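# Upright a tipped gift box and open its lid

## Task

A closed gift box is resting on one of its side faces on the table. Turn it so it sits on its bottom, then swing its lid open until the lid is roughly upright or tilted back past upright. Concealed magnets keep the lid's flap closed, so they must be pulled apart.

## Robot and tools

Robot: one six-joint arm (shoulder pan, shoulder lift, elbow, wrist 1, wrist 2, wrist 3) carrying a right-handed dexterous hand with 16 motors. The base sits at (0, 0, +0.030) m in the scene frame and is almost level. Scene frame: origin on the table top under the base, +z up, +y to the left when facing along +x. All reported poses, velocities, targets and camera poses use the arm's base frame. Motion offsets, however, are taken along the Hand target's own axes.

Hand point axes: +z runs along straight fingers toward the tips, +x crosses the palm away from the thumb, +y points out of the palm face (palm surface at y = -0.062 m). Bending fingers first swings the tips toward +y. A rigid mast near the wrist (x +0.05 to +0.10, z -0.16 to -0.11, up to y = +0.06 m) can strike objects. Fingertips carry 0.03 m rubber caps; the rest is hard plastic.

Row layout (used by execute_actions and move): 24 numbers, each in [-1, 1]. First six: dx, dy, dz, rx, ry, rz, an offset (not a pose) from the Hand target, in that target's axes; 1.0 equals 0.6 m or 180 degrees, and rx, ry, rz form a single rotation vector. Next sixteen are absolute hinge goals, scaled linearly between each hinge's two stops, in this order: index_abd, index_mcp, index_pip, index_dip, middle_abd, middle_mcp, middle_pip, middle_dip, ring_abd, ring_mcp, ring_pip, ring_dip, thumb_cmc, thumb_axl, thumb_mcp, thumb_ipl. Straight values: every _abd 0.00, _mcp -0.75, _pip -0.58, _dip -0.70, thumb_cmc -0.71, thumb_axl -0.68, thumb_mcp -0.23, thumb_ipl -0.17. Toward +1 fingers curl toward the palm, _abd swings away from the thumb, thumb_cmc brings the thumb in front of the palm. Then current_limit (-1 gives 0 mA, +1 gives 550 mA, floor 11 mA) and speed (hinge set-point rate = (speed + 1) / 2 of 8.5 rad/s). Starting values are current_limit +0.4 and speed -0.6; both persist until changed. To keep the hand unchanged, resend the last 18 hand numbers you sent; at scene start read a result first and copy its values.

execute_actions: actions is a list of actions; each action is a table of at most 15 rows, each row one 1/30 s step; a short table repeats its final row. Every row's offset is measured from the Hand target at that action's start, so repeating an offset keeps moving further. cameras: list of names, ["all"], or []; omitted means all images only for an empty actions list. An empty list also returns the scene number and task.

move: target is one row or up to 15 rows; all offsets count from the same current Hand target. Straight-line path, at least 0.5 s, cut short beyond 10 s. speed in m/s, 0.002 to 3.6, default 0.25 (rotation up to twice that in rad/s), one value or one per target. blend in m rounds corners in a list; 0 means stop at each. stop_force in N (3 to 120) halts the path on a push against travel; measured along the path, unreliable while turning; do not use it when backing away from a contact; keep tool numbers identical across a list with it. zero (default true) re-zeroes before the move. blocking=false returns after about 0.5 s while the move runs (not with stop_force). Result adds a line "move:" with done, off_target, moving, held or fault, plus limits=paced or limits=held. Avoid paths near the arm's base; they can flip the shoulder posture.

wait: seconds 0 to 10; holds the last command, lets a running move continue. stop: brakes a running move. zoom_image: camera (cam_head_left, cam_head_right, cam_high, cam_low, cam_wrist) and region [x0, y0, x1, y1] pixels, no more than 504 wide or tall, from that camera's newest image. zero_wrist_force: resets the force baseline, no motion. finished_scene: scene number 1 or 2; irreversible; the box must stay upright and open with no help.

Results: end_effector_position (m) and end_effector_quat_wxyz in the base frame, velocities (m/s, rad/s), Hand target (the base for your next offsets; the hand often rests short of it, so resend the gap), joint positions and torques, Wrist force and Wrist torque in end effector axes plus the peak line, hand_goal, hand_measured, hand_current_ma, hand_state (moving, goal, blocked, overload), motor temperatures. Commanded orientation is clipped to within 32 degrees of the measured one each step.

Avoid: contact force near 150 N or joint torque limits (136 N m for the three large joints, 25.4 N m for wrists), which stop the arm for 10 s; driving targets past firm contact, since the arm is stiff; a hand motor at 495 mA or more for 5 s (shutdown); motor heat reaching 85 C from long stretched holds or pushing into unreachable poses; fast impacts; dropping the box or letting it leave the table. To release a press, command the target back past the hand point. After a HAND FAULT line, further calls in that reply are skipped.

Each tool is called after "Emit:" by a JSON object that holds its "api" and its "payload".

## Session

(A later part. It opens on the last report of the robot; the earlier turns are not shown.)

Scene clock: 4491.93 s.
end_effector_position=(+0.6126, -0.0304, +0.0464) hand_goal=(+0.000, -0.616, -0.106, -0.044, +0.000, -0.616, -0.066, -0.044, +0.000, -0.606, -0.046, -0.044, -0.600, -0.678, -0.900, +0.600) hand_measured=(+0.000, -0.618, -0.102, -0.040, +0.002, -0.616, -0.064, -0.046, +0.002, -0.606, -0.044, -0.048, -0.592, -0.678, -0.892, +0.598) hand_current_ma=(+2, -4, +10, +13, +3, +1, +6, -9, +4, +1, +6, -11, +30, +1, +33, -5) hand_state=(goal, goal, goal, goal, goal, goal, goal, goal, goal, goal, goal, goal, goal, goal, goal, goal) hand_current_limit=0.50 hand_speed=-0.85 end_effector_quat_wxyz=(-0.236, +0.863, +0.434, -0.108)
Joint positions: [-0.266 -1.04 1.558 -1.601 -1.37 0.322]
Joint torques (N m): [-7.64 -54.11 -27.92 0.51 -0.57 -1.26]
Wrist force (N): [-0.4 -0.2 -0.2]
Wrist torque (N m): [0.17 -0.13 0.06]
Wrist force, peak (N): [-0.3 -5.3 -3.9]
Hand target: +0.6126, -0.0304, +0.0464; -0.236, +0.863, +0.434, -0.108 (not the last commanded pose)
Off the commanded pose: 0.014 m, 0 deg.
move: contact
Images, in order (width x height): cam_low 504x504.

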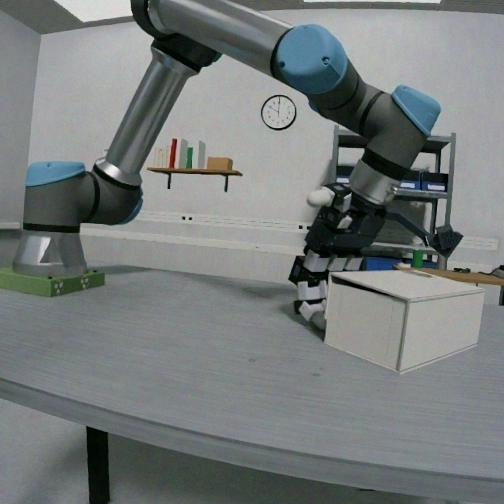

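Emit:
{"api": "move", "payload": {"target": [[0,-0.0017,-0.0029,0,0,0,0,-0.616,-0.105,-0.044,0,-0.616,-0.065,-0.044,0,-0.606,-0.045,-0.044,-0.6,-0.678,-0.9,0.6,0.5,-0.85],[0,0.0661,-0.042,0,0,0,0,-0.616,-0.105,-0.044,0,-0.616,-0.065,-0.044,0,-0.606,-0.045,-0.044,-0.6,-0.678,-0.9,0.6,0.5,-0.85]], "speed": 0.025, "stop_force": 3, "cameras": ["cam_low"]}}

Emit:
{"api": "zoom_image", "payload": {"camera": "cam_low", "region": [280, 230, 400, 350]}}

Scene clock: 4510.03 s.
end_effector_position=(+0.6501, -0.0586, +0.0484) hand_goal=(+0.000, -0.616, -0.106, -0.044, +0.000, -0.616, -0.066, -0.044, +0.000, -0.606, -0.046, -0.044, -0.600, -0.678, -0.900, +0.600) hand_measured=(+0.000, -0.618, -0.106, -0.042, +0.002, -0.620, -0.066, -0.046, +0.002, -0.610, -0.046, -0.046, -0.592, -0.678, -0.892, +0.598) hand_current_ma=(+2, -8, -1, +7, +3, -11, -1, -6, +4, -16, -1, -6, +30, +1, +33, -5) hand_state=(goal, goal, goal, goal, goal, goal, goal, goal, goal, goal, goal, goal, goal, goal, goal, goal) hand_current_limit=0.50 hand_speed=-0.85 end_effector_quat_wxyz=(-0.236, +0.863, +0.434, -0.108)
Joint positions: [-0.291 -0.958 1.414 -1.535 -1.382 0.299]
Joint torques (N m): [-8.71 -38.75 -29.81 0.07 -1.59 -1.64]
Wrist force (N): [-0.1 -2.6 0.3]
Wrist torque (N m): [0.16 -0.14 0.02]
Wrist force, peak (N): [-0.2 -3.7 0.3]
Hand target: +0.6501, -0.0586, +0.0484; -0.236, +0.863, +0.434, -0.108
Off the commanded pose: 0.000 m, 0 deg.
move: done
Images, in order (width x height): cam_low 504x504.

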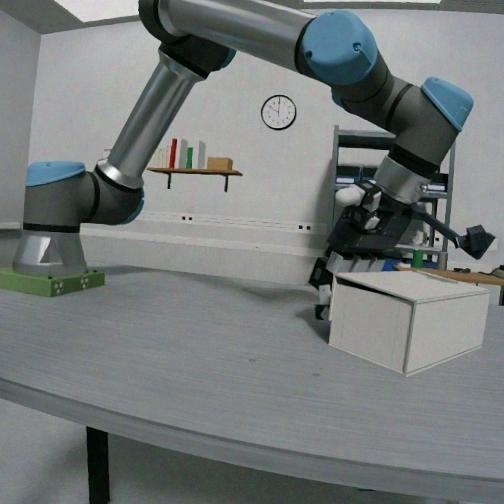

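Scaled by 4.200.

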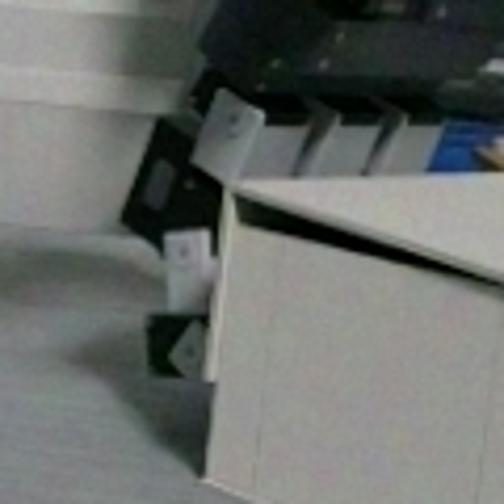

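Emit:
{"api": "move", "payload": {"target": [0,-0.01,-0.0173,0,0,0,0,-0.616,-0.105,0.1,0,-0.616,-0.065,0.1,0,-0.606,-0.045,0.1,-0.6,-0.678,-0.9,0.6,0.5,-0.85], "speed": 0.04, "cameras": ["cam_low"]}}

Emit:
{"api": "zoom_image", "payload": {"camera": "cam_low", "region": [290, 230, 410, 350]}}

Scene clock: 4523.97 s.
end_effector_position=(+0.6500, -0.0588, +0.0602) hand_goal=(+0.000, -0.616, -0.106, +0.100, +0.000, -0.616, -0.066, +0.100, +0.000, -0.606, -0.046, +0.100, -0.600, -0.678, -0.900, +0.600) hand_measured=(+0.000, -0.618, -0.110, +0.096, +0.002, -0.620, -0.072, +0.092, +0.002, -0.614, -0.058, +0.090, -0.592, -0.678, -0.892, +0.598) hand_current_ma=(+2, -3, -13, -14, +3, -14, -17, -25, +4, -32, -40, -33, +30, +1, +33, -5) hand_state=(goal, goal, goal, goal, goal, goal, goal, goal, goal, goal, goal, goal, goal, goal, goal, goal) hand_current_limit=0.50 hand_speed=-0.85 end_effector_quat_wxyz=(-0.236, +0.863, +0.434, -0.108)
Joint positions: [-0.291 -0.97 1.401 -1.51 -1.382 0.299]
Joint torques (N m): [-8.92 -58.43 -29.7 0.29 -1.35 -1.62]
Wrist force (N): [0.0 0.3 2.0]
Wrist torque (N m): [0.12 -0.21 0.10]
Wrist force, peak (N): [-0.1 -2.9 0.3]
Hand target: +0.6500, -0.0588, +0.0604; -0.236, +0.863, +0.434, -0.108
Off the commanded pose: 0.000 m, 0 deg.
move: done
Images, in order (width x height): cam_low 504x504.

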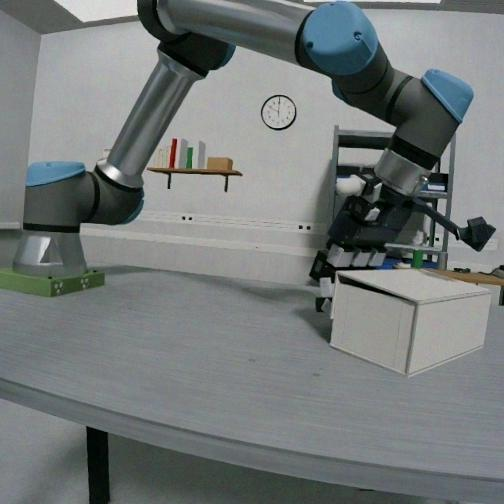

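Scaled by 4.200.

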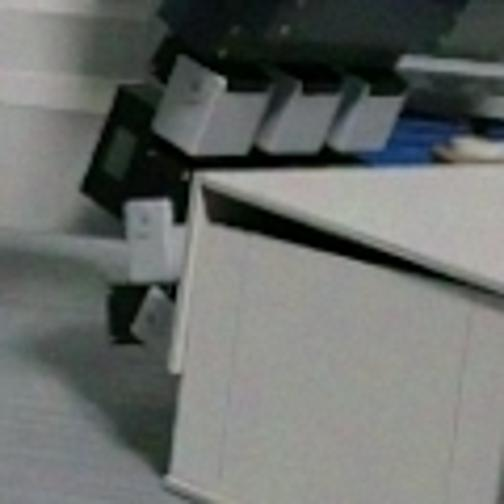

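Emit:
{"api": "move", "payload": {"target": [0,-0.0125,-0.0217,0,0,0,0,-0.616,-0.105,0.2,0,-0.616,-0.065,0.2,0,-0.606,-0.045,0.2,-0.6,-0.678,-0.9,0.6,0.5,-0.85], "speed": 0.04, "cameras": ["cam_low"]}}

Emit:
{"api": "zoom_image", "payload": {"camera": "cam_low", "region": [290, 230, 410, 350]}}

Scene clock: 4536.83 s.
end_effector_position=(+0.6498, -0.0590, +0.0752) hand_goal=(+0.000, -0.616, -0.106, +0.200, +0.000, -0.616, -0.066, +0.200, +0.000, -0.606, -0.046, +0.200, -0.600, -0.678, -0.900, +0.600) hand_measured=(+0.000, -0.616, -0.110, +0.196, +0.002, -0.620, -0.072, +0.188, +0.002, -0.616, -0.058, +0.182, -0.592, -0.678, -0.892, +0.598) hand_current_ma=(+2, +1, -13, -10, +3, -16, -20, -41, +4, -36, -40, -63, +30, +1, +33, -5) hand_state=(goal, goal, goal, goal, goal, goal, goal, goal, goal, goal, goal, goal, goal, goal, goal, goal) hand_current_limit=0.50 hand_speed=-0.85 end_effector_quat_wxyz=(-0.236, +0.863, +0.434, -0.108)
Joint positions: [-0.292 -0.985 1.384 -1.478 -1.382 0.299]
Joint torques (N m): [-9.03 -57.83 -30.53 -0.46 -1.51 -1.61]
Wrist force (N): [0.1 0.1 1.7]
Wrist torque (N m): [0.18 -0.19 0.07]
Wrist force, peak (N): [-0.1 0.4 2.2]
Hand target: +0.6498, -0.0590, +0.0754; -0.236, +0.863, +0.434, -0.108
Off the commanded pose: 0.000 m, 0 deg.
move: done
Images, in order (width x height): cam_low 504x504.

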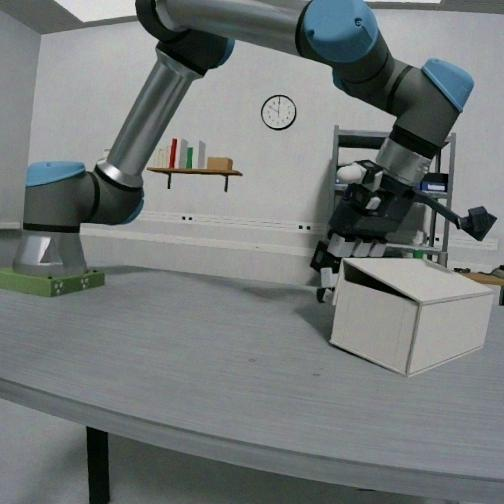

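Scaled by 4.200.

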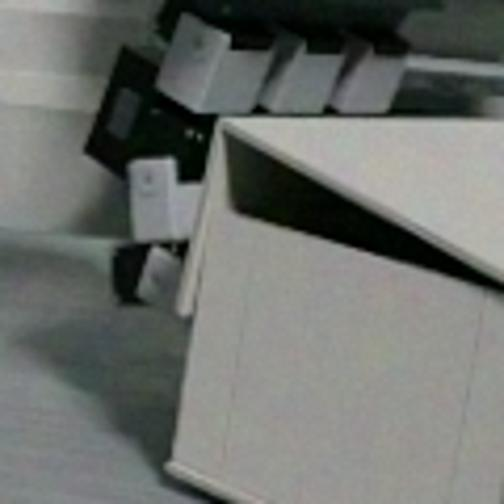

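Emit:
{"api": "move", "payload": {"target": [[0,-0.0252,-0.0336,0,0,0,0,-0.616,-0.105,0.2,0,-0.616,-0.065,0.2,0,-0.606,-0.045,0.2,-0.6,-0.678,-0.9,0.6,0.5,-0.85],[0,-0.0435,-0.0711,0,0,0,0,-0.616,-0.105,0.2,0,-0.616,-0.065,0.2,0,-0.606,-0.045,0.2,-0.6,-0.678,-0.9,0.6,0.5,-0.85]], "speed": 0.05, "blend": [0.004,0], "cameras": ["cam_low"]}}

Emit:
{"api": "zoom_image", "payload": {"camera": "cam_low", "region": [290, 200, 510, 380]}}

Scene clock: 4564.00 s.
end_effector_position=(+0.6482, -0.0590, +0.1252) hand_goal=(+0.000, -0.616, -0.106, +0.200, +0.000, -0.616, -0.066, +0.200, +0.000, -0.606, -0.046, +0.200, -0.600, -0.678, -0.900, +0.600) hand_measured=(+0.000, -0.616, -0.110, +0.196, +0.002, -0.618, -0.072, +0.194, +0.002, -0.612, -0.058, +0.190, -0.592, -0.678, -0.892, +0.598) hand_current_ma=(+2, +1, -13, -10, +3, -6, -20, -23, +4, -25, -40, -36, +30, +1, +33, -5) hand_state=(goal, goal, goal, goal, goal, goal, goal, goal, goal, goal, goal, goal, goal, goal, goal, goal) hand_current_limit=0.50 hand_speed=-0.85 end_effector_quat_wxyz=(-0.236, +0.863, +0.434, -0.108)
Joint positions: [-0.293 -1.029 1.32 -1.37 -1.383 0.298]
Joint torques (N m): [-8.32 -56.54 -31.2 0.9 -1.42 -1.56]
Wrist force (N): [-0.2 0.4 0.9]
Wrist torque (N m): [0.14 -0.16 0.06]
Wrist force, peak (N): [0.0 0.2 2.1]
Hand target: +0.6482, -0.0590, +0.1254; -0.236, +0.863, +0.434, -0.108
Off the commanded pose: 0.000 m, 0 deg.
move: done
Images, in order (width x height): cam_low 504x504.

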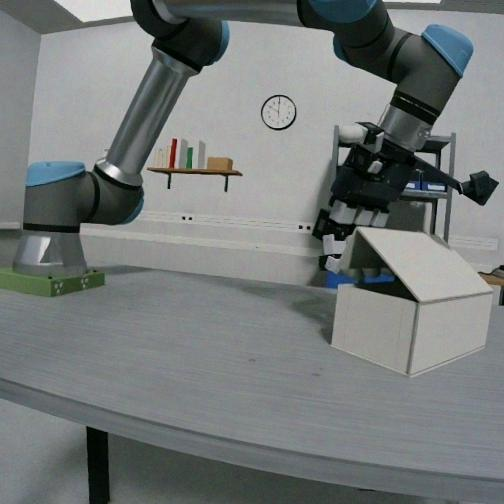

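Invalid region (290, 200, 510, 380): it reaches outside that camera's 504x504 image.

Emit:
{"api": "move", "payload": {"target": [[0,-0.0116,-0.0395,0,0,0,0,-0.616,-0.105,0.2,0,-0.616,-0.065,0.2,0,-0.606,-0.045,0.2,-0.6,-0.678,-0.9,0.6,0.5,-0.85],[0,-0.0157,-0.1016,0,0,0,0,-0.616,-0.105,0.2,0,-0.616,-0.065,0.2,0,-0.606,-0.045,0.2,-0.6,-0.678,-0.9,0.6,0.5,-0.85],[0,0.0153,-0.1588,0.0833,0,0,0,-0.616,-0.105,0.2,0,-0.616,-0.065,0.2,0,-0.606,-0.045,0.2,-0.6,-0.678,-0.9,0.6,0.5,-0.85]], "speed": 0.07, "blend": [0.008,0.008,0], "cameras": ["cam_low","cam_high"]}}

Scene clock: 4590.73 s.
end_effector_position=(+0.6918, -0.0935, +0.2033) hand_goal=(+0.000, -0.616, -0.106, +0.200, +0.000, -0.616, -0.066, +0.200, +0.000, -0.606, -0.046, +0.200, -0.600, -0.678, -0.900, +0.600) hand_measured=(+0.000, -0.614, -0.110, +0.196, +0.002, -0.616, -0.072, +0.196, +0.002, -0.606, -0.052, +0.194, -0.592, -0.678, -0.892, +0.598) hand_current_ma=(+2, +6, -9, -10, +3, +1, -18, -15, +4, +0, -21, -17, +30, +1, +32, -5) hand_state=(goal, goal, goal, goal, goal, goal, goal, goal, goal, goal, goal, goal, goal, goal, goal, goal) hand_current_limit=0.50 hand_speed=-0.85 end_effector_quat_wxyz=(-0.346, +0.825, +0.417, -0.163)
Joint positions: [-0.345 -0.697 0.545 -0.659 -1.348 0.201]
Joint torques (N m): [-9.02 -50.08 -31 1.05 2.14 -1.58]
Wrist force (N): [-0.1 0.5 1.1]
Wrist torque (N m): [0.18 -0.15 0.22]
Wrist force, peak (N): [-0.3 0.7 1.2]
Hand target: +0.6919, -0.0935, +0.2033; -0.346, +0.825, +0.417, -0.163
Off the commanded pose: 0.000 m, 0 deg.
move: done
Images, in order (width x height): cam_high 504x504, cam_low 504x504.

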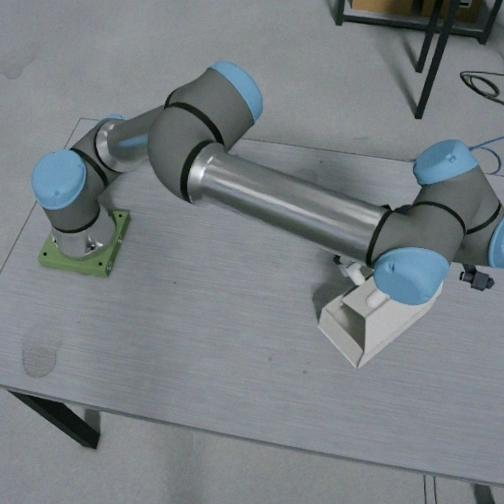

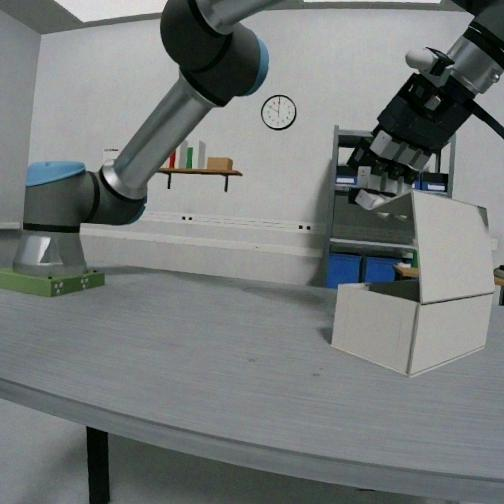

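Emit:
{"api": "move", "payload": {"target": [[0,0.0317,-0.0574,0.0833,0,0,0,-0.616,-0.105,0.2,0,-0.616,-0.065,0.2,0,-0.606,-0.045,0.2,-0.6,-0.678,-0.9,0.6,0.5,-0.85],[0,0.0607,-0.0897,0.1389,0,0,0,-0.616,-0.105,0.2,0,-0.616,-0.065,0.2,0,-0.606,-0.045,0.2,-0.6,-0.678,-0.9,0.6,0.5,-0.85]], "speed": 0.05, "blend": [0.005,0], "cameras": ["cam_low"]}}

Emit:
{"api": "zoom_image", "payload": {"camera": "cam_low", "region": [310, 170, 504, 390]}}

Scene clock: 4614.50 s.
end_effector_position=(+0.7415, -0.1315, +0.2150) hand_goal=(+0.000, -0.616, -0.106, +0.200, +0.000, -0.616, -0.066, +0.200, +0.000, -0.606, -0.046, +0.200, -0.600, -0.678, -0.900, +0.600) hand_measured=(+0.000, -0.614, -0.108, +0.196, +0.002, -0.614, -0.068, +0.196, +0.002, -0.604, -0.050, +0.198, -0.592, -0.678, -0.894, +0.598) hand_current_ma=(+2, +9, -8, -10, +3, +9, -8, -9, +4, +8, -9, -9, +30, +1, +31, -5) hand_state=(goal, goal, goal, goal, goal, goal, goal, goal, goal, goal, goal, goal, goal, goal, goal, goal) hand_current_limit=0.50 hand_speed=-0.85 end_effector_quat_wxyz=(-0.379, +0.831, +0.402, -0.067)
Joint positions: [-0.424 -0.449 0.035 -0.438 -1.208 0.109]
Joint torques (N m): [-9.88 -54.02 -28.49 -2.29 2.76 0.5]
Wrist force (N): [-0.3 0.3 0.6]
Wrist torque (N m): [0.12 -0.02 0.22]
Wrist force, peak (N): [-0.2 0.7 1.4]
Hand target: +0.7428, -0.1320, +0.2156; -0.516, +0.730, +0.371, -0.250
Off the commanded pose: 0.002 m, 29 deg.
elbow stopped short: the move would have taken joint 3 (elbow) straighter than the controller allows.
move: off_target
Images, in order (width x height): cam_low 504x504.

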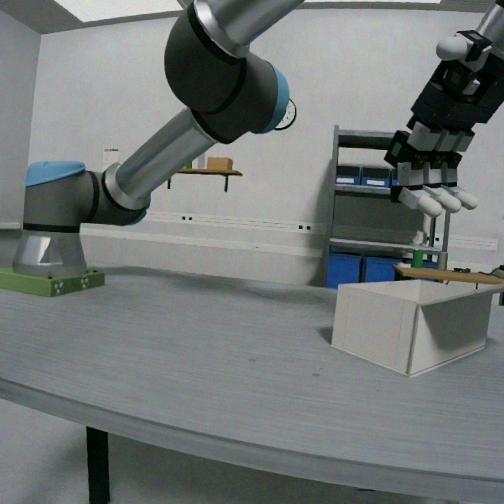

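Scaled by 2.291.

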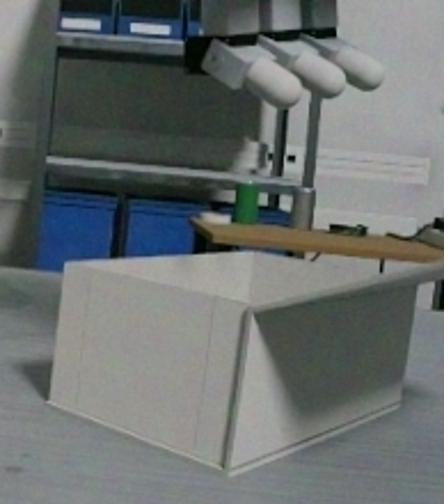

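Emit:
{"api": "finished_scene", "payload": {"scene": 1}}

The scene is finished: the task was done.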